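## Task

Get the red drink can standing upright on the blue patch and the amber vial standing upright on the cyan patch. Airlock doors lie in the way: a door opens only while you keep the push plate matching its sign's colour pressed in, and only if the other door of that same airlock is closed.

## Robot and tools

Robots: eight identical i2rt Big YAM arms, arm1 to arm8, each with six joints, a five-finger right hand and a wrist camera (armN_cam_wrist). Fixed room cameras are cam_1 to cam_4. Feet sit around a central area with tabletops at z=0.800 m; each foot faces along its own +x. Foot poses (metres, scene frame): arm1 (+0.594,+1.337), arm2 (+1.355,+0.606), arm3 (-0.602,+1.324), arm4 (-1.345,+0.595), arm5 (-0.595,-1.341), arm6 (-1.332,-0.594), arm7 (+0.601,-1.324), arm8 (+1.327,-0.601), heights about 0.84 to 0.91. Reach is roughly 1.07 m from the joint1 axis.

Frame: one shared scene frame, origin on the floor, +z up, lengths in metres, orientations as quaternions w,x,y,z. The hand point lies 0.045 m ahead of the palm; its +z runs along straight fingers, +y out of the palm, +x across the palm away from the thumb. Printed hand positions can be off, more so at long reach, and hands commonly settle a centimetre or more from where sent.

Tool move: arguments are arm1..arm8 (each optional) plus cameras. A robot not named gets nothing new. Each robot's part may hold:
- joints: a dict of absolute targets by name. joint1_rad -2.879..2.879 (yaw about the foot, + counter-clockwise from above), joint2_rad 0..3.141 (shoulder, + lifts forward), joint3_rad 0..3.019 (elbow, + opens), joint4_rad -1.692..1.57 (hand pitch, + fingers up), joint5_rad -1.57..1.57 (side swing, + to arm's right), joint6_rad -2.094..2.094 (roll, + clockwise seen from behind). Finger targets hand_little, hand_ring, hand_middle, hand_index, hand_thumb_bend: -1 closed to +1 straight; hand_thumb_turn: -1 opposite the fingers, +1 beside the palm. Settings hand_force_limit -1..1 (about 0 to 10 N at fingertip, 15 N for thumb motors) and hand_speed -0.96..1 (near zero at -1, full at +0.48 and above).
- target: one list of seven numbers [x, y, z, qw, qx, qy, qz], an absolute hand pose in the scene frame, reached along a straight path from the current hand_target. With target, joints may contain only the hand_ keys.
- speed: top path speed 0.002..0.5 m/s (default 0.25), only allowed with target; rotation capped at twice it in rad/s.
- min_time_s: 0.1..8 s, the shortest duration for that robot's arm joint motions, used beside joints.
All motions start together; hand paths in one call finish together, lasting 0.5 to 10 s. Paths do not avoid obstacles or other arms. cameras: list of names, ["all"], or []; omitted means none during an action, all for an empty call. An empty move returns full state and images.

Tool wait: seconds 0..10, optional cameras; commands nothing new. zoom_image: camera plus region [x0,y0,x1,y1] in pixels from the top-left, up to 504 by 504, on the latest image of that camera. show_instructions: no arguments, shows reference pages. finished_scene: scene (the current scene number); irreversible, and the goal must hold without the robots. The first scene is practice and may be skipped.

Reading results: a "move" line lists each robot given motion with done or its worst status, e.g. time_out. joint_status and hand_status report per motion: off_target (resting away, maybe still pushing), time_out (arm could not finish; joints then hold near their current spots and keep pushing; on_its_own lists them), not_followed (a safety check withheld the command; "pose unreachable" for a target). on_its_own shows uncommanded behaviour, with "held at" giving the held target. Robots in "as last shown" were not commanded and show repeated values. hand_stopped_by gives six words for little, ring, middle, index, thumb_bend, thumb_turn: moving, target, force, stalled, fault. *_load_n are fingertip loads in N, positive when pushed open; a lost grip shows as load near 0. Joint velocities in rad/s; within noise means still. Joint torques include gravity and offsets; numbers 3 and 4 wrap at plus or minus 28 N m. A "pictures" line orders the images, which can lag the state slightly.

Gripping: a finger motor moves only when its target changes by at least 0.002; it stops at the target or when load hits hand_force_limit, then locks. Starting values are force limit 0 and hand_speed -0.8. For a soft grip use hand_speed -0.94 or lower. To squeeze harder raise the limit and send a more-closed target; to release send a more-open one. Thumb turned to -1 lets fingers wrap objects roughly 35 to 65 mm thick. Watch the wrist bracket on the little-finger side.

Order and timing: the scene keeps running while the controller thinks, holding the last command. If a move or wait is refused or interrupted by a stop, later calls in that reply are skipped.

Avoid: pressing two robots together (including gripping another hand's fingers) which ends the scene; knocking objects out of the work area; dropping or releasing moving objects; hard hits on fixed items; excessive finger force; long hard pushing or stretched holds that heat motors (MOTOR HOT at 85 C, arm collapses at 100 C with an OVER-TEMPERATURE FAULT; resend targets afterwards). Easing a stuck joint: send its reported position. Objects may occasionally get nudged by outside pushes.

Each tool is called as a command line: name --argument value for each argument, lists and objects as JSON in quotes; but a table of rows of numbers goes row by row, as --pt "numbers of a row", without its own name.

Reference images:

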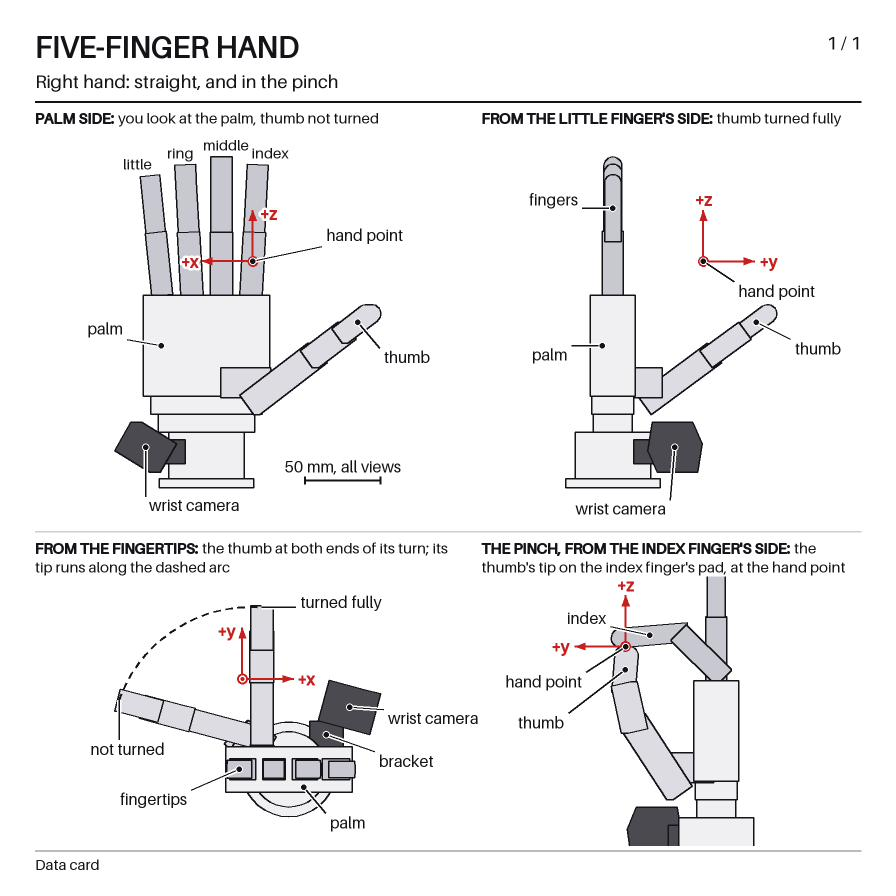

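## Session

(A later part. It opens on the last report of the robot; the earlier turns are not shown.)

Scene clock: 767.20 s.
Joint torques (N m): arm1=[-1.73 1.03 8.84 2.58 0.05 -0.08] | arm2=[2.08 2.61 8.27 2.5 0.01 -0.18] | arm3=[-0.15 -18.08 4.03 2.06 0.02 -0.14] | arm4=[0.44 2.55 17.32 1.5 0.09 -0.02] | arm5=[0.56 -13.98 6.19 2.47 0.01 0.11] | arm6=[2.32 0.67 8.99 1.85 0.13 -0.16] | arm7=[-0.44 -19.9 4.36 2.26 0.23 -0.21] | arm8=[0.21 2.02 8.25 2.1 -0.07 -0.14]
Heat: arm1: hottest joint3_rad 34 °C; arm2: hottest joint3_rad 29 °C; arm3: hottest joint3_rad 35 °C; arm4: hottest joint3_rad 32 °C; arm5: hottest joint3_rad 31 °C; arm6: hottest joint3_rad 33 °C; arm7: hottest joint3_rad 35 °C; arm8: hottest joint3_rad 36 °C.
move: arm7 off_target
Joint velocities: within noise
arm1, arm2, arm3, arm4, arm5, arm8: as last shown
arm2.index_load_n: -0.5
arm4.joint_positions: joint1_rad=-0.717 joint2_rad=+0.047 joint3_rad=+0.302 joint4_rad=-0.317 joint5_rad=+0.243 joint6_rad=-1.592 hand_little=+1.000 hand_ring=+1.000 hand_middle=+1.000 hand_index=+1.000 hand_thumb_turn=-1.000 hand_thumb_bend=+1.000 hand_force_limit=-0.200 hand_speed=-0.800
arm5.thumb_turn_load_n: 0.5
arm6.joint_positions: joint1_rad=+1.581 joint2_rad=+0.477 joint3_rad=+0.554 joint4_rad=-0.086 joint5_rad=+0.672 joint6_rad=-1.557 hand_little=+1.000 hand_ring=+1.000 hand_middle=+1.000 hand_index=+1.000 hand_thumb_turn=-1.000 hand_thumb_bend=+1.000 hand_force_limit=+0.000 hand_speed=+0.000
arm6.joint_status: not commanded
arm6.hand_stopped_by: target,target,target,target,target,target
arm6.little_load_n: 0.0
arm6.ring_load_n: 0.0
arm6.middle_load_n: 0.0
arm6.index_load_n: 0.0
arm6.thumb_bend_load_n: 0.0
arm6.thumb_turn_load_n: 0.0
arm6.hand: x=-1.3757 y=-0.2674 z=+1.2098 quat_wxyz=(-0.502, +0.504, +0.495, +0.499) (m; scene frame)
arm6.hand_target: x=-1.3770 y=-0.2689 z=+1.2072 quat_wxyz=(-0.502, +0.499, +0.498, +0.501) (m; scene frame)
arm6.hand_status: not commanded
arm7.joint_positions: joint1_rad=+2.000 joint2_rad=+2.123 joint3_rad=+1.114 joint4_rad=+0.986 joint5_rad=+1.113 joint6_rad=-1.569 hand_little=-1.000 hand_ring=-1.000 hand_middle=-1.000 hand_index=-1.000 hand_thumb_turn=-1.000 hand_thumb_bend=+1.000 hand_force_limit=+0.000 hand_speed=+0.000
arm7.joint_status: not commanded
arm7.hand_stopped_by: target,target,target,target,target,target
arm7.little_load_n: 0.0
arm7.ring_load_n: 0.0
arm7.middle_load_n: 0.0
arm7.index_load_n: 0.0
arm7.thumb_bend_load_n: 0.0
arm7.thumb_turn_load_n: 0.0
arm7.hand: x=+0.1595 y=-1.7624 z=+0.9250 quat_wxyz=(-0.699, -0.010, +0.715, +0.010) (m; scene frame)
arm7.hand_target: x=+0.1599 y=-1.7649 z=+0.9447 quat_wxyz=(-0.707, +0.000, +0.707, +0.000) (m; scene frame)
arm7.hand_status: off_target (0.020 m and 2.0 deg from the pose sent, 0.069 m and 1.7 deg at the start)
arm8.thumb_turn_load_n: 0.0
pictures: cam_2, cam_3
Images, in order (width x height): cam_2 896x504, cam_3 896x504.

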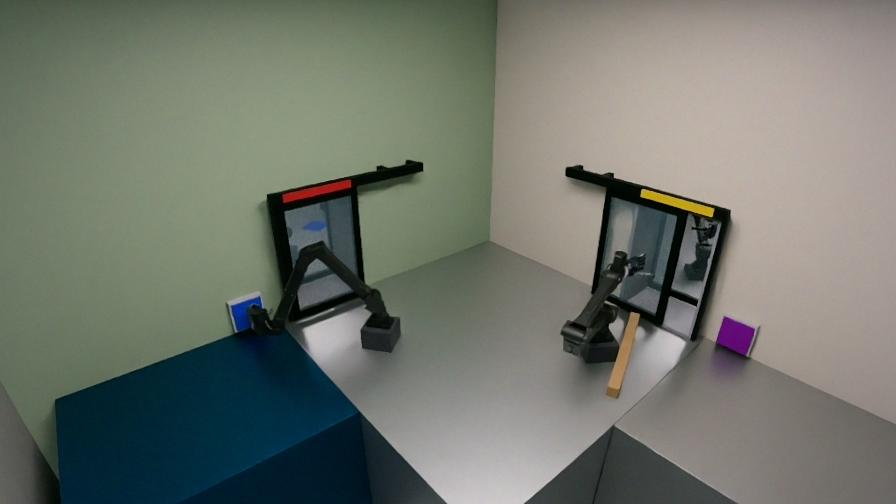

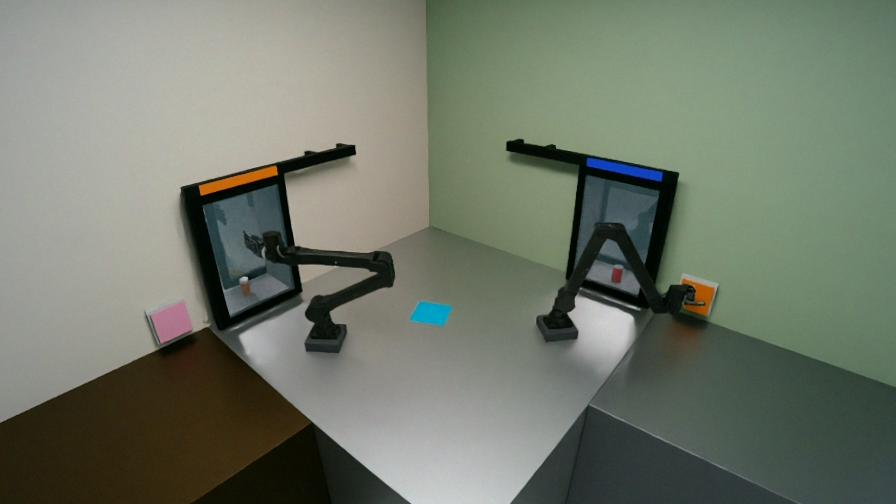

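move --arm5 '{"target": [-0.065, -1.84, 0.972, 0, 0.7071, 0, 0.7071], "speed": 0.06}' --cameras '["cam_2", "cam_3"]'

Scene clock: 773.50 s.
Joint torques (N m): arm1=[-1.85 1.08 8.8 2.54 0.05 -0.08] | arm2=[1.73 2.2 8.12 2.62 0 -0.16] | arm3=[-0.09 -18.08 4.01 2.07 0.02 -0.15] | arm4=[0.5 2.55 17.31 1.5 0.09 -0.02] | arm5=[3.08 -14.51 9.58 1.32 0.09 0.1] | arm6=[2.32 0.79 8.98 1.89 0.14 -0.16] | arm7=[-0.38 -19.9 4.36 2.13 0.22 -0.24] | arm8=[0.15 2.08 8.25 2.09 -0.06 -0.15]
Heat: arm1: hottest joint3_rad 34 °C; arm2: hottest joint3_rad 29 °C; arm3: hottest joint3_rad 35 °C; arm4: hottest joint3_rad 34 °C; arm5: hottest joint3_rad 31 °C; arm6: hottest joint3_rad 33 °C; arm7: hottest joint3_rad 35 °C; arm8: hottest joint3_rad 36 °C.
move: arm5 off_target
Joint velocities: within noise
arm1, arm2, arm3, arm4, arm6, arm7, arm8: as last shown
arm2.index_load_n: 0.0
arm3.thumb_turn_load_n: 0.0
arm4.thumb_turn_load_n: 0.0
arm5.joint_positions: joint1_rad=-1.794 joint2_rad=+1.945 joint3_rad=+1.028 joint4_rad=+0.892 joint5_rad=-0.922 joint6_rad=-1.581 hand_little=-1.000 hand_ring=-1.000 hand_middle=-1.000 hand_index=-1.000 hand_thumb_turn=-1.000 hand_thumb_bend=+1.000 hand_force_limit=+0.000 hand_speed=+0.000
arm5.joint_status: not commanded
arm5.hand_stopped_by: target,target,target,target,target,target
arm5.little_load_n: 0.0
arm5.ring_load_n: -1.5
arm5.middle_load_n: 0.0
arm5.index_load_n: 0.0
arm5.thumb_bend_load_n: 0.0
arm5.thumb_turn_load_n: 0.0
arm5.hand: x=-0.0992 y=-1.8430 z=+0.9585 quat_wxyz=(+0.008, +0.714, -0.018, +0.700) (m; scene frame)
arm5.hand_target: x=-0.0670 y=-1.8375 z=+0.9727 quat_wxyz=(+0.000, +0.707, +0.000, +0.707) (m; scene frame)
arm5.hand_status: off_target (0.037 m and 2.6 deg from the pose sent, 0.119 m and 1.5 deg at the start)
arm7.joint_positions: joint1_rad=+2.000 joint2_rad=+2.123 joint3_rad=+1.114 joint4_rad=+0.986 joint5_rad=+1.113 joint6_rad=-1.570 hand_little=-1.000 hand_ring=-1.000 hand_middle=-1.000 hand_index=-1.000 hand_thumb_turn=-1.000 hand_thumb_bend=+1.000 hand_force_limit=+0.000 hand_speed=+0.000
arm7.thumb_turn_load_n: 0.5
arm7.hand: x=+0.1595 y=-1.7624 z=+0.9251 quat_wxyz=(-0.699, -0.010, +0.715, +0.010) (m; scene frame)
arm7.hand_target: x=+0.1599 y=-1.7649 z=+0.9448 quat_wxyz=(-0.707, +0.000, +0.707, +0.000) (m; scene frame)
pictures: cam_2, cam_3
Images, in order (width x height): cam_2 896x504, cam_3 896x504.

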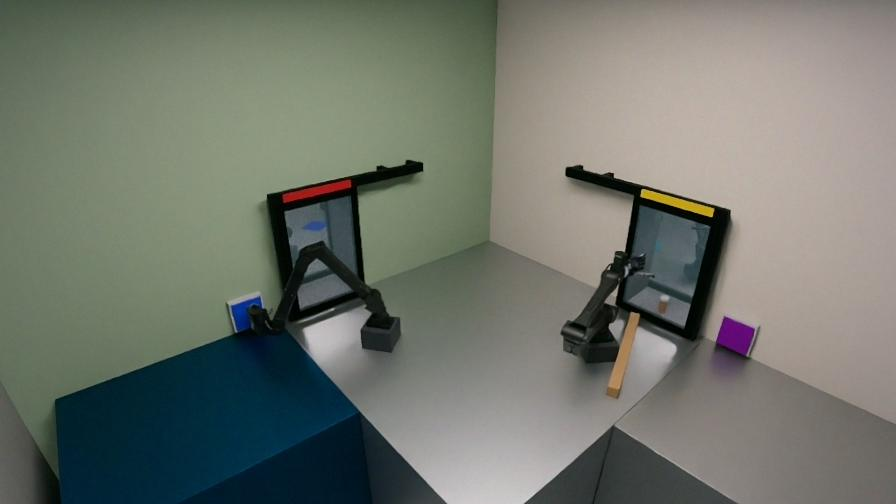

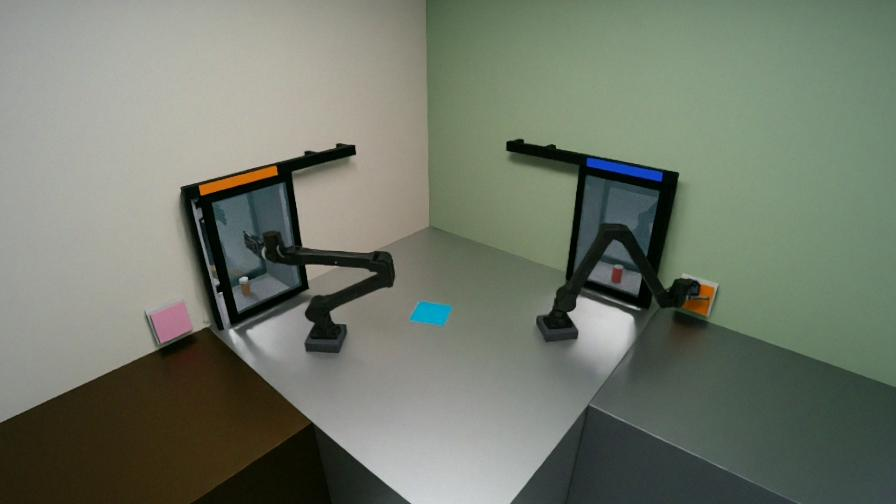

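move --arm6 '{"target": [-1.400, -0.12, 1.19, -0.5, 0.5, 0.5, 0.5], "speed": 0.15, "joints": {"hand_thumb_bend": 1}}' --arm5 '{"target": [-0.078, -1.84, 0.970, 0, 0.7071, 0, 0.7071], "speed": 0.06}' --arm7 '{"joints": {"joint2_rad": 0.47, "joint3_rad": 0.54, "joint4_rad": -0.05, "hand_little": 1, "hand_ring": 1, "hand_middle": 1, "hand_index": 1}, "min_time_s": 4}' --arm4 '{"joints": {"joint2_rad": 0.63, "joint3_rad": 1.35, "joint4_rad": -0.8, "hand_little": -1, "hand_ring": -1, "hand_middle": -1, "hand_index": -1, "hand_force_limit": 0, "hand_speed": 0}, "min_time_s": 3}' --cameras '["cam_3", "cam_4", "arm6_cam_wrist"]'

Scene clock: 814.73 s.
Joint torques (N m): arm1=[-1.79 1.08 8.8 2.54 0.05 -0.09] | arm2=[2.49 2.67 8.44 2.52 0.03 -0.15] | arm3=[-0.03 -18.14 4.01 2.09 0.03 -0.14] | arm4=[0.5 1.73 14.74 1.47 0.09 -0.04] | arm5=[1.49 -14.97 8.21 1.81 -0.44 0.09] | arm6=[1.03 -3.08 14.6 2.06 -0.1 -0.16] | arm7=[-0.56 0.15 8.4 1.13 0.13 -0.21] | arm8=[0.21 2.08 8.24 2.09 -0.07 -0.15]
Heat: arm1: hottest joint3_rad 34 °C; arm2: hottest joint3_rad 29 °C; arm3: hottest joint3_rad 35 °C; arm4: hottest joint3_rad 38 °C; arm5: hottest joint3_rad 32 °C; arm6: hottest joint3_rad 34 °C; arm7: hottest joint3_rad 32 °C; arm8: hottest joint3_rad 36 °C.
move: arm4 done; arm5 off_target; arm6 off_target; arm7 done
Joint velocities: arm1=[-0.024 -0.005 -0.012 -0.046 -0.007 -0.051] | arm2=[within noise] | arm3=[within noise] | arm4=[within noise] | arm5=[within noise] | arm6=[within noise] | arm7=[within noise] | arm8=[within noise]
arm1, arm2, arm3, arm8: as last shown
arm4.joint_positions: joint1_rad=-0.717 joint2_rad=+0.622 joint3_rad=+1.298 joint4_rad=-0.795 joint5_rad=+0.243 joint6_rad=-1.592 hand_little=-1.000 hand_ring=-1.000 hand_middle=-1.000 hand_index=-1.000 hand_thumb_turn=-1.000 hand_thumb_bend=+1.000 hand_force_limit=+0.000 hand_speed=+0.000
arm4.joint_status: all done
arm4.hand_stopped_by: target,target,target,target,target,target
arm4.little_load_n: 0.0
arm4.ring_load_n: 0.0
arm4.middle_load_n: 0.0
arm4.index_load_n: 0.0
arm4.thumb_bend_load_n: 0.0
arm4.thumb_turn_load_n: 0.0
arm4.hand: x=-1.3906 y=+0.2839 z=+1.4803 quat_wxyz=(+0.481, +0.534, -0.523, +0.459) (m; scene frame)
arm4.hand_target: x=-1.3881 y=+0.2900 z=+1.5049 quat_wxyz=(+0.484, +0.525, -0.514, +0.476) (m; scene frame)
arm4.hand_status: not commanded
arm5.joint_positions: joint1_rad=-1.794 joint2_rad=+1.945 joint3_rad=+1.028 joint4_rad=+0.891 joint5_rad=-0.927 joint6_rad=-1.581 hand_little=-1.000 hand_ring=-1.000 hand_middle=-1.000 hand_index=-1.000 hand_thumb_turn=-1.000 hand_thumb_bend=+1.000 hand_force_limit=+0.000 hand_speed=+0.000
arm5.joint_status: not commanded
arm5.hand_stopped_by: target,target,target,target,target,target
arm5.little_load_n: 0.0
arm5.ring_load_n: -2.0
arm5.middle_load_n: 0.0
arm5.index_load_n: 0.0
arm5.thumb_bend_load_n: 0.0
arm5.thumb_turn_load_n: 0.5
arm5.hand: x=-0.0989 y=-1.8419 z=+0.9584 quat_wxyz=(+0.006, +0.714, -0.017, +0.700) (m; scene frame)
arm5.hand_target: x=-0.0788 y=-1.8390 z=+0.9702 quat_wxyz=(+0.000, +0.707, +0.000, +0.707) (m; scene frame)
arm5.hand_status: off_target (0.024 m and 2.3 deg from the pose sent, 0.024 m and 2.6 deg at the start)
arm6.joint_positions: joint1_rad=+1.360 joint2_rad=+0.971 joint3_rad=+0.625 joint4_rad=+0.270 joint5_rad=+0.436 joint6_rad=-1.559 hand_little=+1.000 hand_ring=+1.000 hand_middle=+1.000 hand_index=+1.000 hand_thumb_turn=-1.000 hand_thumb_bend=+1.000 hand_force_limit=+0.000 hand_speed=+0.000
arm6.joint_status: all done
arm6.hand_stopped_by: target,target,target,target,target,target
arm6.little_load_n: 0.0
arm6.ring_load_n: 0.0
arm6.middle_load_n: 0.0
arm6.index_load_n: 0.0
arm6.thumb_bend_load_n: 0.0
arm6.thumb_turn_load_n: 0.0
arm6.hand: x=-1.3994 y=-0.1350 z=+1.1534 quat_wxyz=(-0.482, +0.509, +0.521, +0.487) (m; scene frame)
arm6.hand_target: x=-1.3995 y=-0.1230 z=+1.1896 quat_wxyz=(-0.500, +0.500, +0.500, +0.500) (m; scene frame)
arm6.hand_status: off_target (0.040 m and 3.7 deg from the pose sent, 0.151 m and 0.8 deg at the start)
arm7.joint_positions: joint1_rad=+2.000 joint2_rad=+0.479 joint3_rad=+0.537 joint4_rad=-0.042 joint5_rad=+1.114 joint6_rad=-1.570 hand_little=+1.000 hand_ring=+1.000 hand_middle=+1.000 hand_index=+1.000 hand_thumb_turn=-1.000 hand_thumb_bend=+1.000 hand_force_limit=+0.000 hand_speed=+0.000
arm7.joint_status: all done
arm7.hand_stopped_by: target,target,target,target,target,target
arm7.little_load_n: 0.0
arm7.ring_load_n: 0.0
arm7.middle_load_n: 0.0
arm7.index_load_n: 0.0
arm7.thumb_bend_load_n: 0.0
arm7.thumb_turn_load_n: 0.0
arm7.hand: x=+0.3252 y=-1.4220 z=+1.2276 quat_wxyz=(-0.705, +0.003, +0.709, -0.001) (m; scene frame)
arm7.hand_target: x=+0.3266 y=-1.4201 z=+1.2306 quat_wxyz=(-0.706, -0.002, +0.708, +0.002) (m; scene frame)
arm7.hand_status: not commanded
pictures: arm6_cam_wrist, cam_3, cam_4
Images, in order (width x height): arm6_cam_wrist 672x504, cam_3 896x504, cam_4 896x504.

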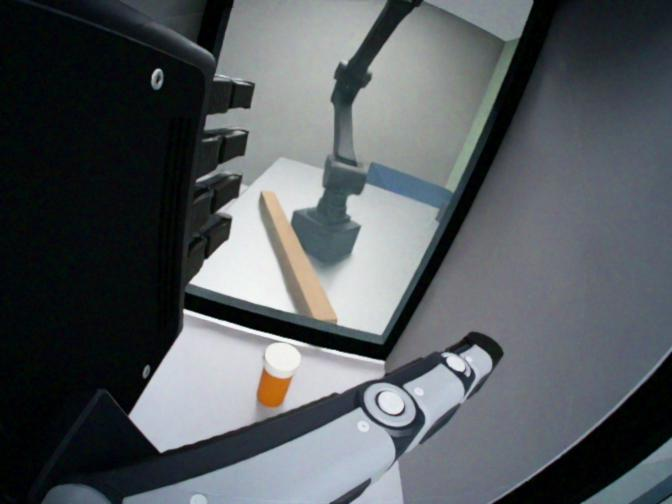

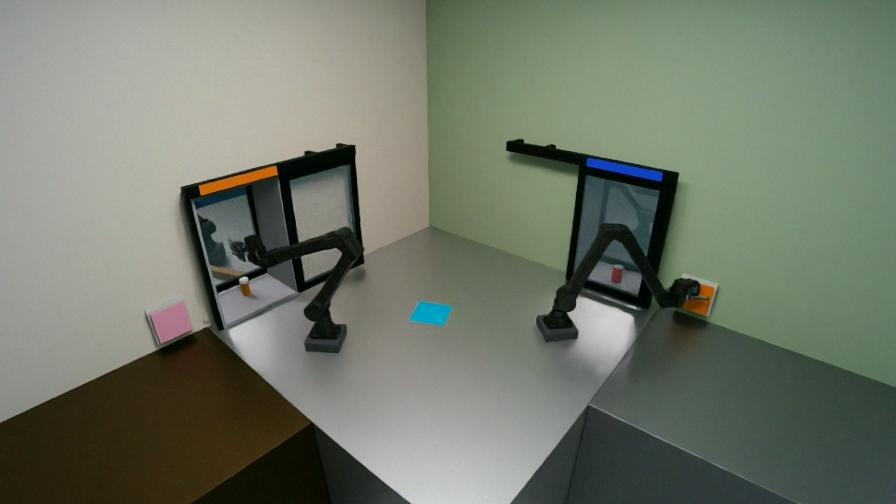

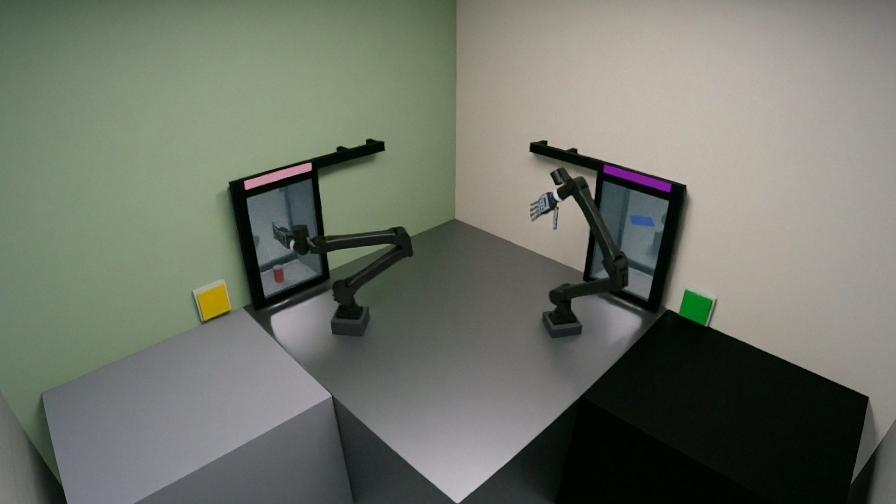

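move --arm6 '{"target": [-1.405, 0.0, 1.06, -0.5, 0.5, 0.5, 0.5], "speed": 0.15, "joints": {"hand_thumb_bend": -0.8}}' --arm7 '{"joints": {"joint1_rad": 1.553, "joint5_rad": 0.675, "joint4_rad": -0.05}, "min_time_s": 2}' --arm4 '{"joints": {"joint1_rad": -2.008, "joint5_rad": -1.061, "joint6_rad": -1.571}, "min_time_s": 4}' --cameras '["arm6_cam_wrist", "arm7_cam_wrist", "cam_2"]'

Scene clock: 826.33 s.
Joint torques (N m): arm1=[-1.79 1.03 8.8 2.52 0.05 -0.08] | arm2=[1.79 2.32 8.09 2.59 -0.02 -0.17] | arm3=[-0.15 -18.08 4.01 2.06 0.02 -0.14] | arm4=[-2.02 1.73 14.48 1.17 -0.24 0.03] | arm5=[1.49 -14.97 8.21 1.81 -0.44 0.09] | arm6=[0.91 -8.41 11.34 2.03 -0.11 -0.15] | arm7=[-1.49 -0.15 8.65 1.37 -0.06 -0.21] | arm8=[0.21 2.08 8.25 2.07 -0.06 -0.15]
Heat: arm1: hottest joint3_rad 34 °C; arm2: hottest joint3_rad 29 °C; arm3: hottest joint3_rad 35 °C; arm4: hottest joint3_rad 37 °C; arm5: hottest joint3_rad 32 °C; arm6: hottest joint3_rad 35 °C; arm7: hottest joint3_rad 32 °C; arm8: hottest joint3_rad 36 °C.
move: arm4 done; arm6 off_target; arm7 done
Joint velocities: within noise
arm1, arm2, arm3, arm5, arm8: as last shown
arm4.joint_positions: joint1_rad=-1.992 joint2_rad=+0.622 joint3_rad=+1.298 joint4_rad=-0.795 joint5_rad=-1.058 joint6_rad=-1.585 hand_little=-1.000 hand_ring=-1.000 hand_middle=-1.000 hand_index=-1.000 hand_thumb_turn=-1.000 hand_thumb_bend=+1.000 hand_force_limit=+0.000 hand_speed=+0.000
arm4.joint_status: all done
arm4.hand_stopped_by: target,target,target,target,target,target
arm4.little_load_n: 0.0
arm4.ring_load_n: 0.0
arm4.middle_load_n: 0.0
arm4.index_load_n: 0.0
arm4.thumb_bend_load_n: 0.0
arm4.thumb_turn_load_n: 0.0
arm4.hand: x=-1.5172 y=+0.3397 z=+1.4810 quat_wxyz=(+0.454, +0.491, -0.537, +0.514) (m; scene frame)
arm4.hand_target: x=-1.5146 y=+0.3455 z=+1.5042 quat_wxyz=(+0.468, +0.488, -0.531, +0.511) (m; scene frame)
arm4.hand_status: not commanded
arm5.thumb_turn_load_n: 0.0
arm6.joint_positions: joint1_rad=+1.249 joint2_rad=+1.524 joint3_rad=+0.704 joint4_rad=+0.759 joint5_rad=+0.326 joint6_rad=-1.559 hand_little=+1.000 hand_ring=+1.000 hand_middle=+1.000 hand_index=+1.000 hand_thumb_turn=-1.000 hand_thumb_bend=-0.800 hand_force_limit=+0.000 hand_speed=+0.000
arm6.joint_status: all done
arm6.hand_stopped_by: target,target,target,target,target,target
arm6.little_load_n: 0.0
arm6.ring_load_n: 0.0
arm6.middle_load_n: 0.0
arm6.index_load_n: 0.0
arm6.thumb_bend_load_n: 0.0
arm6.thumb_turn_load_n: 0.0
arm6.hand: x=-1.4055 y=-0.0181 z=+1.0372 quat_wxyz=(-0.488, +0.510, +0.515, +0.486) (m; scene frame)
arm6.hand_target: x=-1.4046 y=-0.0017 z=+1.0603 quat_wxyz=(-0.500, +0.500, +0.500, +0.500) (m; scene frame)
arm6.hand_status: off_target (0.029 m and 2.9 deg from the pose sent, 0.164 m and 3.6 deg at the start)
arm7.joint_positions: joint1_rad=+1.564 joint2_rad=+0.479 joint3_rad=+0.537 joint4_rad=-0.042 joint5_rad=+0.678 joint6_rad=-1.570 hand_little=+1.000 hand_ring=+1.000 hand_middle=+1.000 hand_index=+1.000 hand_thumb_turn=-1.000 hand_thumb_bend=+1.000 hand_force_limit=+0.000 hand_speed=+0.000
arm7.joint_status: all done
arm7.hand_stopped_by: target,target,target,target,target,target
arm7.little_load_n: 0.0
arm7.ring_load_n: 0.0
arm7.middle_load_n: 0.0
arm7.index_load_n: 0.0
arm7.thumb_bend_load_n: 0.0
arm7.thumb_turn_load_n: 0.5
arm7.hand: x=+0.2670 y=-1.3749 z=+1.2286 quat_wxyz=(-0.707, +0.001, +0.707, +0.000) (m; scene frame)
arm7.hand_target: x=+0.2681 y=-1.3702 z=+1.2320 quat_wxyz=(-0.708, +0.000, +0.706, +0.007) (m; scene frame)
arm7.hand_status: not commanded
pictures: arm6_cam_wrist, arm7_cam_wrist, cam_2
Images, in order (width x height): arm6_cam_wrist 672x504, arm7_cam_wrist 672x504, cam_2 896x504.

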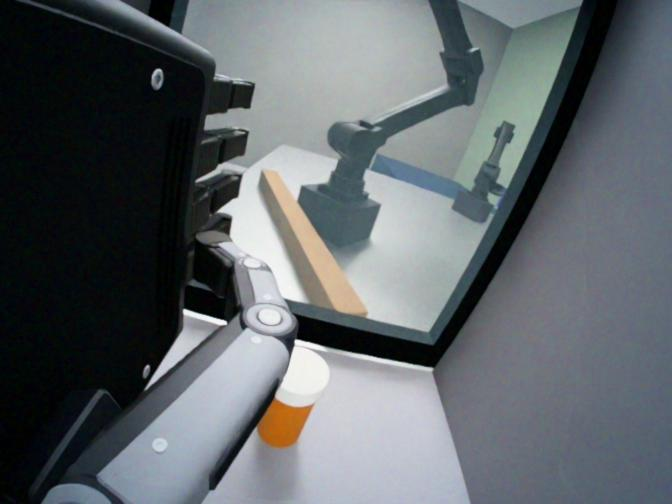

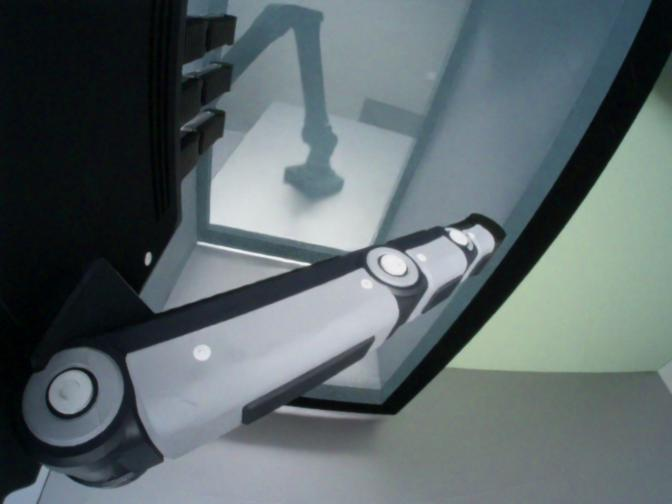

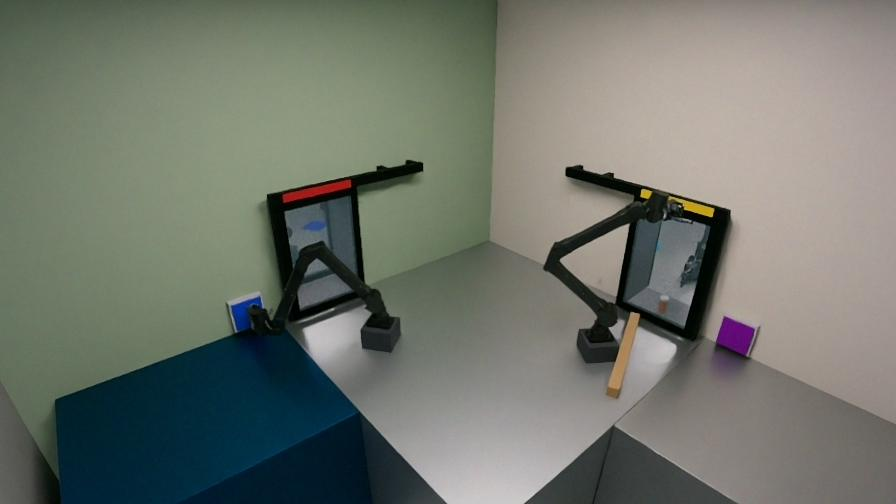

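move --cameras '["cam_3"]' --arm6 '{"target": [-1.405, 0.03, 1.02, -0.5, 0.5, 0.5, 0.5], "speed": 0.12}'

zoom_image --camera "cam_3" --region '[180, 180, 320, 340]'

wait --seconds 0.1 --cameras '["arm6_cam_wrist"]'

Scene clock: 835.73 s.
Joint torques (N m): arm1=[-1.85 1.2 8.81 2.56 0.05 -0.08] | arm2=[1.96 2.32 8.29 2.41 0.08 -0.14] | arm3=[-0.03 -18.02 4 2.04 0.02 -0.14] | arm4=[-2.02 1.73 14.5 1.14 -0.24 0.03] | arm5=[1.49 -14.97 8.21 1.81 -0.44 0.09] | arm6=[0.73 -9.88 10.41 2 -0.11 -0.15] | arm7=[-1.55 -0.15 8.65 1.39 -0.06 -0.21] | arm8=[0.15 2.02 8.24 2.09 -0.06 -0.15]
Heat: arm1: hottest joint3_rad 34 °C; arm2: hottest joint3_rad 29 °C; arm3: hottest joint3_rad 35 °C; arm4: hottest joint3_rad 36 °C; arm5: hottest joint3_rad 32 °C; arm6: hottest joint3_rad 35 °C; arm7: hottest joint3_rad 32 °C; arm8: hottest joint3_rad 36 °C.
move: arm6 off_target
Joint velocities: within noise
arm1.joint_positions: joint1_rad=+0.806 joint2_rad=+0.631 joint3_rad=+1.351 joint4_rad=-1.536 joint5_rad=+0.000 joint6_rad=-1.200 hand_little=+1.000 hand_ring=+1.000 hand_middle=+1.000 hand_index=+1.000 hand_thumb_turn=+1.000 hand_thumb_bend=+1.000 hand_force_limit=+0.000 hand_speed=-0.800
arm1.joint_status: not commanded
arm1.hand_stopped_by: target,target,target,target,target,target
arm1.little_load_n: 0.0
arm1.ring_load_n: 0.0
arm1.middle_load_n: 0.0
arm1.index_load_n: 0.0
arm1.thumb_bend_load_n: 0.0
arm1.thumb_turn_load_n: 0.0
arm1.hand: x=+0.5855 y=+1.1425 z=+1.3020 quat_wxyz=(+0.177, +0.596, -0.713, +0.324) (m; scene frame)
arm1.hand_target: x=+0.5857 y=+1.1417 z=+1.3138 quat_wxyz=(+0.184, +0.593, -0.708, +0.336) (m; scene frame)
arm1.hand_status: not commanded
arm2.joint_positions: joint1_rad=-0.604 joint2_rad=+0.646 joint3_rad=+1.465 joint4_rad=-1.536 joint5_rad=+0.000 joint6_rad=-1.200 hand_little=+1.000 hand_ring=+1.000 hand_middle=+1.000 hand_index=+1.000 hand_thumb_turn=+1.000 hand_thumb_bend=+1.000 hand_force_limit=+0.000 hand_speed=-0.800
arm2.joint_status: not commanded
arm2.hand_stopped_by: target,target,target,target,target,target
arm2.little_load_n: 0.0
arm2.ring_load_n: 0.0
arm2.middle_load_n: 0.0
arm2.index_load_n: 0.0
arm2.thumb_bend_load_n: 0.0
arm2.thumb_turn_load_n: 0.0
arm2.hand: x=+1.1585 y=+0.6280 z=+1.3679 quat_wxyz=(+0.402, -0.125, -0.903, +0.089) (m; scene frame)
arm2.hand_target: x=+1.1592 y=+0.6280 z=+1.3753 quat_wxyz=(+0.410, -0.125, -0.899, +0.091) (m; scene frame)
arm2.hand_status: not commanded
arm3, arm4, arm5, arm7: as last shown
arm3.thumb_turn_load_n: 0.5
arm4.joint_positions: joint1_rad=-1.992 joint2_rad=+0.622 joint3_rad=+1.298 joint4_rad=-0.795 joint5_rad=-1.059 joint6_rad=-1.585 hand_little=-1.000 hand_ring=-1.000 hand_middle=-1.000 hand_index=-1.000 hand_thumb_turn=-1.000 hand_thumb_bend=+1.000 hand_force_limit=+0.000 hand_speed=+0.000
arm4.hand: x=-1.5171 y=+0.3397 z=+1.4810 quat_wxyz=(+0.454, +0.491, -0.537, +0.514) (m; scene frame)
arm5.ring_load_n: -1.5
arm5.thumb_bend_load_n: -0.5
arm6.joint_positions: joint1_rad=+1.228 joint2_rad=+1.680 joint3_rad=+0.758 joint4_rad=+0.865 joint5_rad=+0.305 joint6_rad=-1.559 hand_little=+1.000 hand_ring=+1.000 hand_middle=+1.000 hand_index=+1.000 hand_thumb_turn=-1.000 hand_thumb_bend=-0.800 hand_force_limit=+0.000 hand_speed=+0.000
arm6.joint_status: not commanded
arm6.hand_stopped_by: target,target,target,target,target,target
arm6.little_load_n: 0.0
arm6.ring_load_n: 0.0
arm6.middle_load_n: 0.0
arm6.index_load_n: 0.0
arm6.thumb_bend_load_n: 0.0
arm6.thumb_turn_load_n: 0.0
arm6.hand: x=-1.4063 y=+0.0124 z=+1.0005 quat_wxyz=(-0.489, +0.510, +0.514, +0.487) (m; scene frame)
arm6.hand_target: x=-1.4048 y=+0.0285 z=+1.0201 quat_wxyz=(-0.500, +0.500, +0.500, +0.500) (m; scene frame)
arm6.hand_status: off_target (0.026 m and 2.8 deg from the pose sent, 0.051 m and 3.0 deg at the start)
arm7.ring_load_n: -0.5
arm7.index_load_n: -0.5
arm7.thumb_bend_load_n: -0.5
arm7.thumb_turn_load_n: 0.0
arm8.joint_positions: joint1_rad=+0.481 joint2_rad=+0.606 joint3_rad=+1.446 joint4_rad=-1.536 joint5_rad=+0.000 joint6_rad=-1.200 hand_little=+1.000 hand_ring=+1.000 hand_middle=+1.000 hand_index=+1.000 hand_thumb_turn=+1.000 hand_thumb_bend=+1.000 hand_force_limit=+0.000 hand_speed=-0.800
arm8.joint_status: not commanded
arm8.hand_stopped_by: target,target,target,target,target,target
arm8.little_load_n: 0.0
arm8.ring_load_n: 0.0
arm8.middle_load_n: 0.0
arm8.index_load_n: 0.0
arm8.thumb_bend_load_n: 0.0
arm8.thumb_turn_load_n: 0.0
arm8.hand: x=+1.1528 y=-0.5378 z=+1.3264 quat_wxyz=(-0.418, +0.222, +0.880, -0.046) (m; scene frame)
arm8.hand_target: x=+1.1530 y=-0.5379 z=+1.3369 quat_wxyz=(-0.430, +0.220, +0.874, -0.048) (m; scene frame)
arm8.hand_status: not commanded
pictures: cam_3
Images, in order (width x height): cam_3 896x504.

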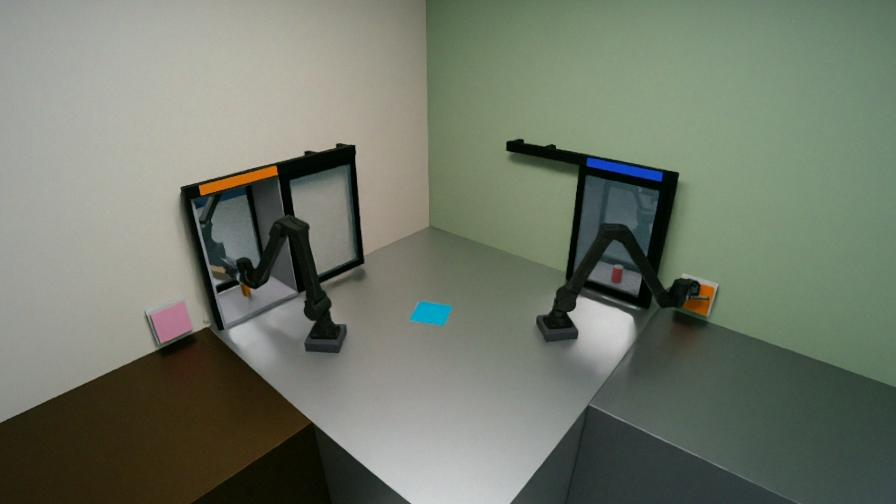

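Scaled by 3.150 from the camera's 896x504 image, which has a finer 1280x720 frame.

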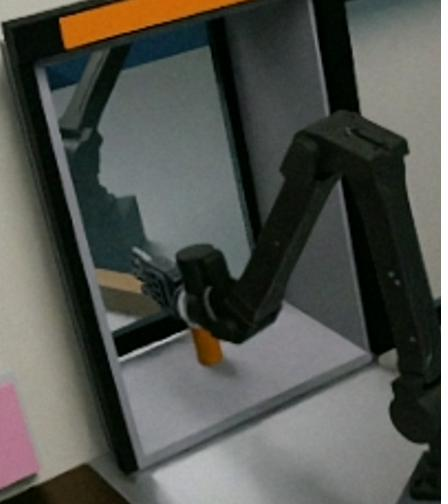

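Scene clock: 835.83 s.
Joint torques (N m): arm1=[-1.67 1.14 8.8 2.54 0.05 -0.08] | arm2=[2.55 1.79 8.13 2.43 0.05 -0.15] | arm3=[-0.09 -18.14 4 2.04 0.02 -0.14] | arm4=[-2.02 1.73 14.48 1.14 -0.24 0.03] | arm5=[1.49 -14.97 8.21 1.81 -0.44 0.09] | arm6=[0.85 -10.05 10.32 2.03 -0.12 -0.15] | arm7=[-1.55 -0.21 8.64 1.39 -0.06 -0.21] | arm8=[0.21 2.08 8.24 2.07 -0.06 -0.14]
Heat: arm1: hottest joint3_rad 34 °C; arm2: hottest joint3_rad 29 °C; arm3: hottest joint3_rad 35 °C; arm4: hottest joint3_rad 36 °C; arm5: hottest joint3_rad 32 °C; arm6: hottest joint3_rad 35 °C; arm7: hottest joint3_rad 32 °C; arm8: hottest joint3_rad 36 °C.
Joint velocities: within noise
arm1.joint_positions: joint1_rad=+0.806 joint2_rad=+0.631 joint3_rad=+1.351 joint4_rad=-1.536 joint5_rad=+0.000 joint6_rad=-1.200 hand_little=+1.000 hand_ring=+1.000 hand_middle=+1.000 hand_index=+1.000 hand_thumb_turn=+1.000 hand_thumb_bend=+1.000 hand_force_limit=+0.000 hand_speed=-0.800
arm1.joint_status: not commanded
arm1.hand_stopped_by: target,target,target,target,target,target
arm1.little_load_n: 0.0
arm1.ring_load_n: 0.0
arm1.middle_load_n: 0.0
arm1.index_load_n: 0.0
arm1.thumb_bend_load_n: 0.0
arm1.thumb_turn_load_n: 0.0
arm1.hand: x=+0.5855 y=+1.1425 z=+1.3020 quat_wxyz=(+0.177, +0.596, -0.713, +0.324) (m; scene frame)
arm1.hand_target: x=+0.5857 y=+1.1417 z=+1.3138 quat_wxyz=(+0.184, +0.593, -0.708, +0.336) (m; scene frame)
arm1.hand_status: not commanded
arm2.joint_positions: joint1_rad=-0.604 joint2_rad=+0.646 joint3_rad=+1.465 joint4_rad=-1.536 joint5_rad=+0.000 joint6_rad=-1.200 hand_little=+1.000 hand_ring=+1.000 hand_middle=+1.000 hand_index=+1.000 hand_thumb_turn=+1.000 hand_thumb_bend=+1.000 hand_force_limit=+0.000 hand_speed=-0.800
arm2.joint_status: not commanded
arm2.hand_stopped_by: target,target,target,target,target,target
arm2.little_load_n: 0.0
arm2.ring_load_n: 0.0
arm2.middle_load_n: 0.0
arm2.index_load_n: 0.0
arm2.thumb_bend_load_n: 0.0
arm2.thumb_turn_load_n: 0.0
arm2.hand: x=+1.1585 y=+0.6280 z=+1.3679 quat_wxyz=(+0.402, -0.125, -0.903, +0.089) (m; scene frame)
arm2.hand_target: x=+1.1592 y=+0.6280 z=+1.3753 quat_wxyz=(+0.410, -0.125, -0.899, +0.091) (m; scene frame)
arm2.hand_status: not commanded
arm3.joint_positions: joint1_rad=+2.044 joint2_rad=+2.217 joint3_rad=+1.123 joint4_rad=+1.070 joint5_rad=+1.128 joint6_rad=-1.590 hand_little=-1.000 hand_ring=-1.000 hand_middle=-1.000 hand_index=-1.000 hand_thumb_turn=-1.000 hand_thumb_bend=+1.000 hand_force_limit=+0.000 hand_speed=+0.000
arm3.joint_status: not commanded
arm3.hand_stopped_by: target,target,target,target,target,target
arm3.little_load_n: 0.0
arm3.ring_load_n: 0.0
arm3.middle_load_n: 0.0
arm3.index_load_n: 0.0
arm3.thumb_bend_load_n: 0.0
arm3.thumb_turn_load_n: 0.0
arm3.hand: x=-0.1682 y=+1.7605 z=+0.9260 quat_wxyz=(+0.014, +0.714, +0.011, +0.700) (m; scene frame)
arm3.hand_target: x=-0.1699 y=+1.7647 z=+0.9446 quat_wxyz=(+0.000, +0.707, +0.000, +0.707) (m; scene frame)
arm3.hand_status: not commanded
arm4.joint_positions: joint1_rad=-1.992 joint2_rad=+0.622 joint3_rad=+1.298 joint4_rad=-0.795 joint5_rad=-1.059 joint6_rad=-1.585 hand_little=-1.000 hand_ring=-1.000 hand_middle=-1.000 hand_index=-1.000 hand_thumb_turn=-1.000 hand_thumb_bend=+1.000 hand_force_limit=+0.000 hand_speed=+0.000
arm4.joint_status: not commanded
arm4.hand_stopped_by: target,target,target,target,target,target
arm4.little_load_n: 0.0
arm4.ring_load_n: 0.5
arm4.middle_load_n: 0.5
arm4.index_load_n: -0.5
arm4.thumb_bend_load_n: 0.0
arm4.thumb_turn_load_n: 0.0
arm4.hand: x=-1.5171 y=+0.3397 z=+1.4810 quat_wxyz=(+0.454, +0.491, -0.537, +0.514) (m; scene frame)
arm4.hand_target: x=-1.5146 y=+0.3455 z=+1.5042 quat_wxyz=(+0.468, +0.488, -0.531, +0.511) (m; scene frame)
arm4.hand_status: not commanded
arm5.joint_positions: joint1_rad=-1.794 joint2_rad=+1.945 joint3_rad=+1.028 joint4_rad=+0.891 joint5_rad=-0.927 joint6_rad=-1.581 hand_little=-1.000 hand_ring=-1.000 hand_middle=-1.000 hand_index=-1.000 hand_thumb_turn=-1.000 hand_thumb_bend=+1.000 hand_force_limit=+0.000 hand_speed=+0.000
arm5.joint_status: not commanded
arm5.hand_stopped_by: target,target,target,target,target,target
arm5.little_load_n: 0.0
arm5.ring_load_n: -2.0
arm5.middle_load_n: 0.0
arm5.index_load_n: 0.0
arm5.thumb_bend_load_n: 0.0
arm5.thumb_turn_load_n: 0.0
arm5.hand: x=-0.0989 y=-1.8419 z=+0.9584 quat_wxyz=(+0.006, +0.714, -0.017, +0.700) (m; scene frame)
arm5.hand_target: x=-0.0788 y=-1.8390 z=+0.9702 quat_wxyz=(+0.000, +0.707, +0.000, +0.707) (m; scene frame)
arm5.hand_status: not commanded
arm6.joint_positions: joint1_rad=+1.228 joint2_rad=+1.680 joint3_rad=+0.758 joint4_rad=+0.865 joint5_rad=+0.305 joint6_rad=-1.559 hand_little=+1.000 hand_ring=+1.000 hand_middle=+1.000 hand_index=+1.000 hand_thumb_turn=-1.000 hand_thumb_bend=-0.800 hand_force_limit=+0.000 hand_speed=+0.000
arm6.joint_status: not commanded
arm6.hand_stopped_by: target,target,target,target,target,target
arm6.little_load_n: -0.5
arm6.ring_load_n: 0.0
arm6.middle_load_n: 0.0
arm6.index_load_n: 0.0
arm6.thumb_bend_load_n: 0.0
arm6.thumb_turn_load_n: 0.0
arm6.hand: x=-1.4063 y=+0.0124 z=+1.0005 quat_wxyz=(-0.489, +0.510, +0.514, +0.487) (m; scene frame)
arm6.hand_target: x=-1.4048 y=+0.0285 z=+1.0201 quat_wxyz=(-0.500, +0.500, +0.500, +0.500) (m; scene frame)
arm6.hand_status: off_target (0.026 m and 2.8 deg from the pose sent, 0.051 m and 3.0 deg at the start)
arm7.joint_positions: joint1_rad=+1.564 joint2_rad=+0.479 joint3_rad=+0.537 joint4_rad=-0.042 joint5_rad=+0.678 joint6_rad=-1.570 hand_little=+1.000 hand_ring=+1.000 hand_middle=+1.000 hand_index=+1.000 hand_thumb_turn=-1.000 hand_thumb_bend=+1.000 hand_force_limit=+0.000 hand_speed=+0.000
arm7.joint_status: not commanded
arm7.hand_stopped_by: target,target,target,target,target,target
arm7.little_load_n: 0.0
arm7.ring_load_n: 0.0
arm7.middle_load_n: 0.0
arm7.index_load_n: -0.5
arm7.thumb_bend_load_n: 0.0
arm7.thumb_turn_load_n: 0.5
arm7.hand: x=+0.2670 y=-1.3749 z=+1.2286 quat_wxyz=(-0.707, +0.001, +0.707, +0.000) (m; scene frame)
arm7.hand_target: x=+0.2681 y=-1.3702 z=+1.2320 quat_wxyz=(-0.708, +0.000, +0.706, +0.007) (m; scene frame)
arm7.hand_status: not commanded
arm8.joint_positions: joint1_rad=+0.481 joint2_rad=+0.606 joint3_rad=+1.446 joint4_rad=-1.536 joint5_rad=+0.000 joint6_rad=-1.200 hand_little=+1.000 hand_ring=+1.000 hand_middle=+1.000 hand_index=+1.000 hand_thumb_turn=+1.000 hand_thumb_bend=+1.000 hand_force_limit=+0.000 hand_speed=-0.800
arm8.joint_status: not commanded
arm8.hand_stopped_by: target,target,target,target,target,target
arm8.little_load_n: 0.0
arm8.ring_load_n: 0.0
arm8.middle_load_n: 0.0
arm8.index_load_n: 0.0
arm8.thumb_bend_load_n: 0.0
arm8.thumb_turn_load_n: 0.0
arm8.hand: x=+1.1528 y=-0.5378 z=+1.3264 quat_wxyz=(-0.418, +0.222, +0.880, -0.046) (m; scene frame)
arm8.hand_target: x=+1.1530 y=-0.5379 z=+1.3369 quat_wxyz=(-0.430, +0.220, +0.874, -0.048) (m; scene frame)
arm8.hand_status: not commanded
wait: 0.10 s; no rest
pictures: arm6_cam_wrist
Images, in order (width x height): arm6_cam_wrist 672x504.

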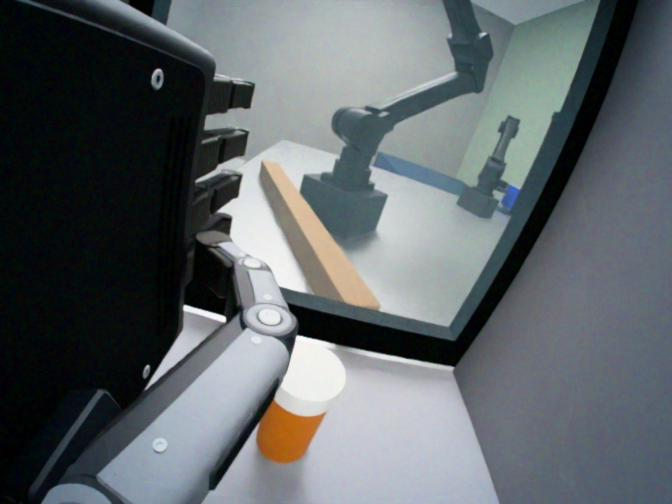

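move --arm6 '{"target": [-1.405, 0.07, 0.985, -0.5, 0.5, 0.5, 0.5], "speed": 0.12, "joints": {"hand_thumb_bend": 1}}' --cameras '["arm6_cam_wrist"]'

Scene clock: 847.07 s.
Joint torques (N m): arm1=[-1.67 1.2 8.79 2.55 0.05 -0.09] | arm2=[2.43 1.44 8.17 2.32 0 -0.16] | arm3=[0.03 -18.08 4 2.06 0.02 -0.14] | arm4=[-2.02 1.73 14.49 1.16 -0.24 0.03] | arm5=[1.49 -14.92 8.21 1.8 -0.44 0.09] | arm6=[0.91 -11.58 9.87 2.04 -0.12 -0.15] | arm7=[-1.55 -0.15 8.65 1.39 -0.06 -0.21] | arm8=[0.21 2.08 8.24 2.07 -0.07 -0.15]
Heat: arm1: hottest joint3_rad 34 °C; arm2: hottest joint3_rad 29 °C; arm3: hottest joint3_rad 35 °C; arm4: hottest joint3_rad 36 °C; arm5: hottest joint3_rad 32 °C; arm6: hottest joint3_rad 34 °C; arm7: hottest joint3_rad 32 °C; arm8: hottest joint3_rad 36 °C.
move: arm6 off_target
Joint velocities: within noise
arm1, arm2, arm3, arm4, arm5, arm7, arm8: as last shown
arm3.ring_load_n: -0.5
arm4.ring_load_n: 0.0
arm4.middle_load_n: 0.0
arm4.index_load_n: 0.0
arm4.thumb_turn_load_n: 0.5
arm6.joint_positions: joint1_rad=+1.203 joint2_rad=+1.834 joint3_rad=+0.858 joint4_rad=+0.923 joint5_rad=+0.281 joint6_rad=-1.559 hand_little=+1.000 hand_ring=+1.000 hand_middle=+1.000 hand_index=+1.000 hand_thumb_turn=-1.000 hand_thumb_bend=+1.000 hand_force_limit=+0.000 hand_speed=+0.000
arm6.joint_status: all done
arm6.hand_stopped_by: target,target,target,target,target,target
arm6.little_load_n: 0.0
arm6.ring_load_n: 0.0
arm6.middle_load_n: 0.0
arm6.index_load_n: -0.5
arm6.thumb_bend_load_n: 0.0
arm6.thumb_turn_load_n: 0.0
arm6.hand: x=-1.4071 y=+0.0530 z=+0.9690 quat_wxyz=(-0.491, +0.509, +0.512, +0.487) (m; scene frame)
arm6.hand_target: x=-1.4048 y=+0.0687 z=+0.9853 quat_wxyz=(-0.500, +0.500, +0.500, +0.500) (m; scene frame)
arm6.hand_status: off_target (0.023 m and 2.5 deg from the pose sent, 0.060 m and 2.7 deg at the start)
arm7.index_load_n: 0.0
arm7.thumb_turn_load_n: 0.0
pictures: arm6_cam_wrist
Images, in order (width x height): arm6_cam_wrist 672x504.

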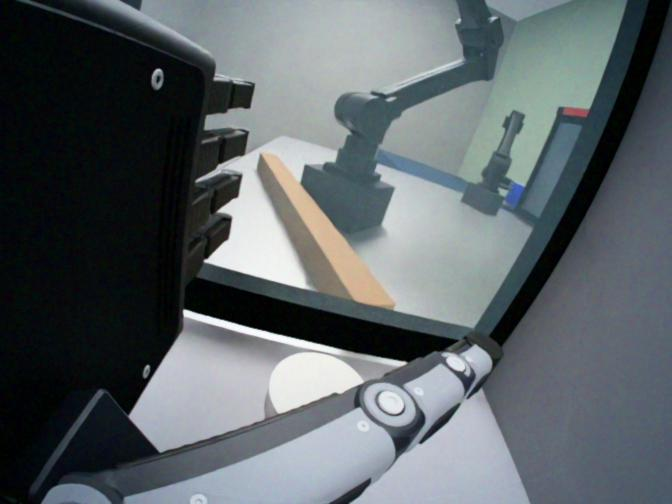

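move --arm6 '{"target": [-1.416, 0.074, 0.945, -0.5, 0.5, 0.5, 0.5], "speed": 0.1}' --cameras '["arm6_cam_wrist"]'

Scene clock: 855.30 s.
Joint torques (N m): arm1=[-1.73 1.08 8.81 2.54 0.04 -0.08] | arm2=[2.49 2.61 8.39 2.32 0.03 -0.16] | arm3=[-0.03 -18.14 4 2.06 0.03 -0.15] | arm4=[-1.9 1.73 14.49 1.16 -0.24 0.03] | arm5=[1.49 -14.97 8.21 1.81 -0.44 0.09] | arm6=[2.37 -12.4 8.88 2.03 0.12 -0.15] | arm7=[-1.55 -0.15 8.65 1.39 -0.06 -0.21] | arm8=[0.21 2.08 8.24 2.09 -0.07 -0.15]
Heat: arm1: hottest joint3_rad 34 °C; arm2: hottest joint3_rad 29 °C; arm3: hottest joint3_rad 34 °C; arm4: hottest joint3_rad 36 °C; arm5: hottest joint3_rad 32 °C; arm6: hottest joint3_rad 34 °C; arm7: hottest joint3_rad 32 °C; arm8: hottest joint3_rad 36 °C.
move: arm6 off_target
Joint velocities: within noise
arm1, arm2, arm3, arm4, arm5, arm7, arm8: as last shown
arm1.middle_load_n: -0.5
arm3.ring_load_n: 0.0
arm3.thumb_turn_load_n: 0.5
arm5.thumb_turn_load_n: 0.5
arm6.joint_positions: joint1_rad=+1.203 joint2_rad=+1.945 joint3_rad=+0.878 joint4_rad=+1.016 joint5_rad=+0.294 joint6_rad=-1.559 hand_little=+1.000 hand_ring=+1.000 hand_middle=+1.000 hand_index=+1.000 hand_thumb_turn=-1.000 hand_thumb_bend=+1.000 hand_force_limit=+0.000 hand_speed=+0.000
arm6.joint_status: not commanded
arm6.hand_stopped_by: target,target,target,target,target,target
arm6.little_load_n: 0.0
arm6.ring_load_n: 0.0
arm6.middle_load_n: 0.0
arm6.index_load_n: 0.0
arm6.thumb_bend_load_n: 0.0
arm6.thumb_turn_load_n: 0.5
arm6.hand: x=-1.4070 y=+0.0601 z=+0.9310 quat_wxyz=(-0.488, +0.512, +0.509, +0.491) (m; scene frame)
arm6.hand_target: x=-1.4159 y=+0.0730 z=+0.9451 quat_wxyz=(-0.500, +0.500, +0.500, +0.500) (m; scene frame)
arm6.hand_status: off_target (0.022 m and 2.4 deg from the pose sent, 0.033 m and 2.5 deg at the start)
arm7.thumb_turn_load_n: 0.5
pictures: arm6_cam_wrist
Images, in order (width x height): arm6_cam_wrist 672x504.

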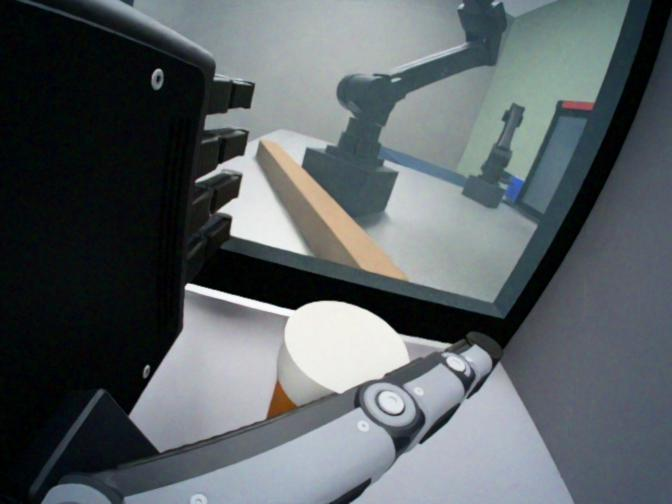

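move --arm6 '{"target": [-1.414, 0.071, 0.894, -0.5, 0.5, 0.5, 0.5], "speed": 0.08}' --cameras '["arm6_cam_wrist"]'

Scene clock: 860.60 s.
Joint torques (N m): arm1=[-1.73 1.03 8.81 2.55 0.04 -0.09] | arm2=[1.2 2.32 8.13 2.52 0.02 -0.19] | arm3=[-0.09 -18.02 4.01 2.07 0.03 -0.15] | arm4=[-2.02 1.73 14.48 1.16 -0.24 0.03] | arm5=[1.49 -14.97 8.21 1.81 -0.44 0.09] | arm6=[2.26 -12.86 7.53 1.98 0.03 -0.15] | arm7=[-1.55 -0.21 8.65 1.39 -0.06 -0.21] | arm8=[0.21 2.02 8.25 2.06 -0.06 -0.15]
Heat: arm1: hottest joint3_rad 34 °C; arm2: hottest joint3_rad 29 °C; arm3: hottest joint3_rad 34 °C; arm4: hottest joint3_rad 35 °C; arm5: hottest joint3_rad 32 °C; arm6: hottest joint3_rad 34 °C; arm7: hottest joint3_rad 32 °C; arm8: hottest joint3_rad 36 °C.
move: arm6 off_target
Joint velocities: within noise
arm1, arm2, arm3, arm4, arm5, arm7, arm8: as last shown
arm1.middle_load_n: 0.0
arm3.thumb_turn_load_n: 0.0
arm5.thumb_turn_load_n: 0.0
arm6.joint_positions: joint1_rad=+1.203 joint2_rad=+2.071 joint3_rad=+0.884 joint4_rad=+1.144 joint5_rad=+0.294 joint6_rad=-1.559 hand_little=+1.000 hand_ring=+1.000 hand_middle=+1.000 hand_index=+1.000 hand_thumb_turn=-1.000 hand_thumb_bend=+1.000 hand_force_limit=+0.000 hand_speed=+0.000
arm6.joint_status: not commanded
arm6.hand_stopped_by: target,target,target,target,target,target
arm6.little_load_n: 0.0
arm6.ring_load_n: 0.0
arm6.middle_load_n: 0.0
arm6.index_load_n: 0.0
arm6.thumb_bend_load_n: 0.0
arm6.thumb_turn_load_n: 0.0
arm6.hand: x=-1.4067 y=+0.0591 z=+0.8853 quat_wxyz=(-0.491, +0.511, +0.506, +0.492) (m; scene frame)
arm6.hand_target: x=-1.4139 y=+0.0703 z=+0.8941 quat_wxyz=(-0.500, +0.500, +0.500, +0.500) (m; scene frame)
arm6.hand_status: off_target (0.016 m and 2.0 deg from the pose sent, 0.039 m and 2.4 deg at the start)
pictures: arm6_cam_wrist
Images, in order (width x height): arm6_cam_wrist 672x504.

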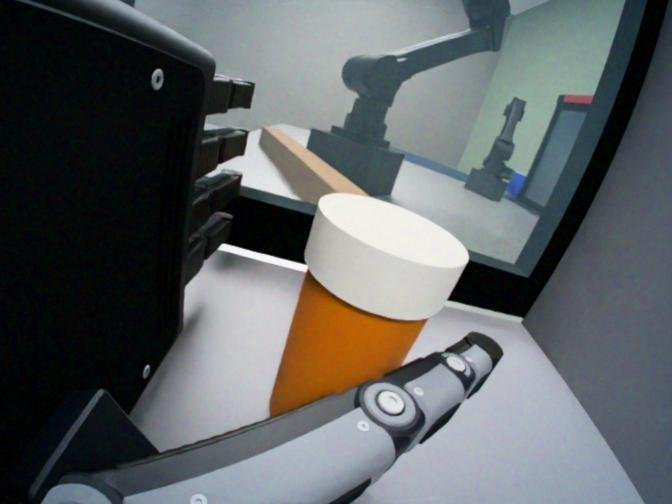

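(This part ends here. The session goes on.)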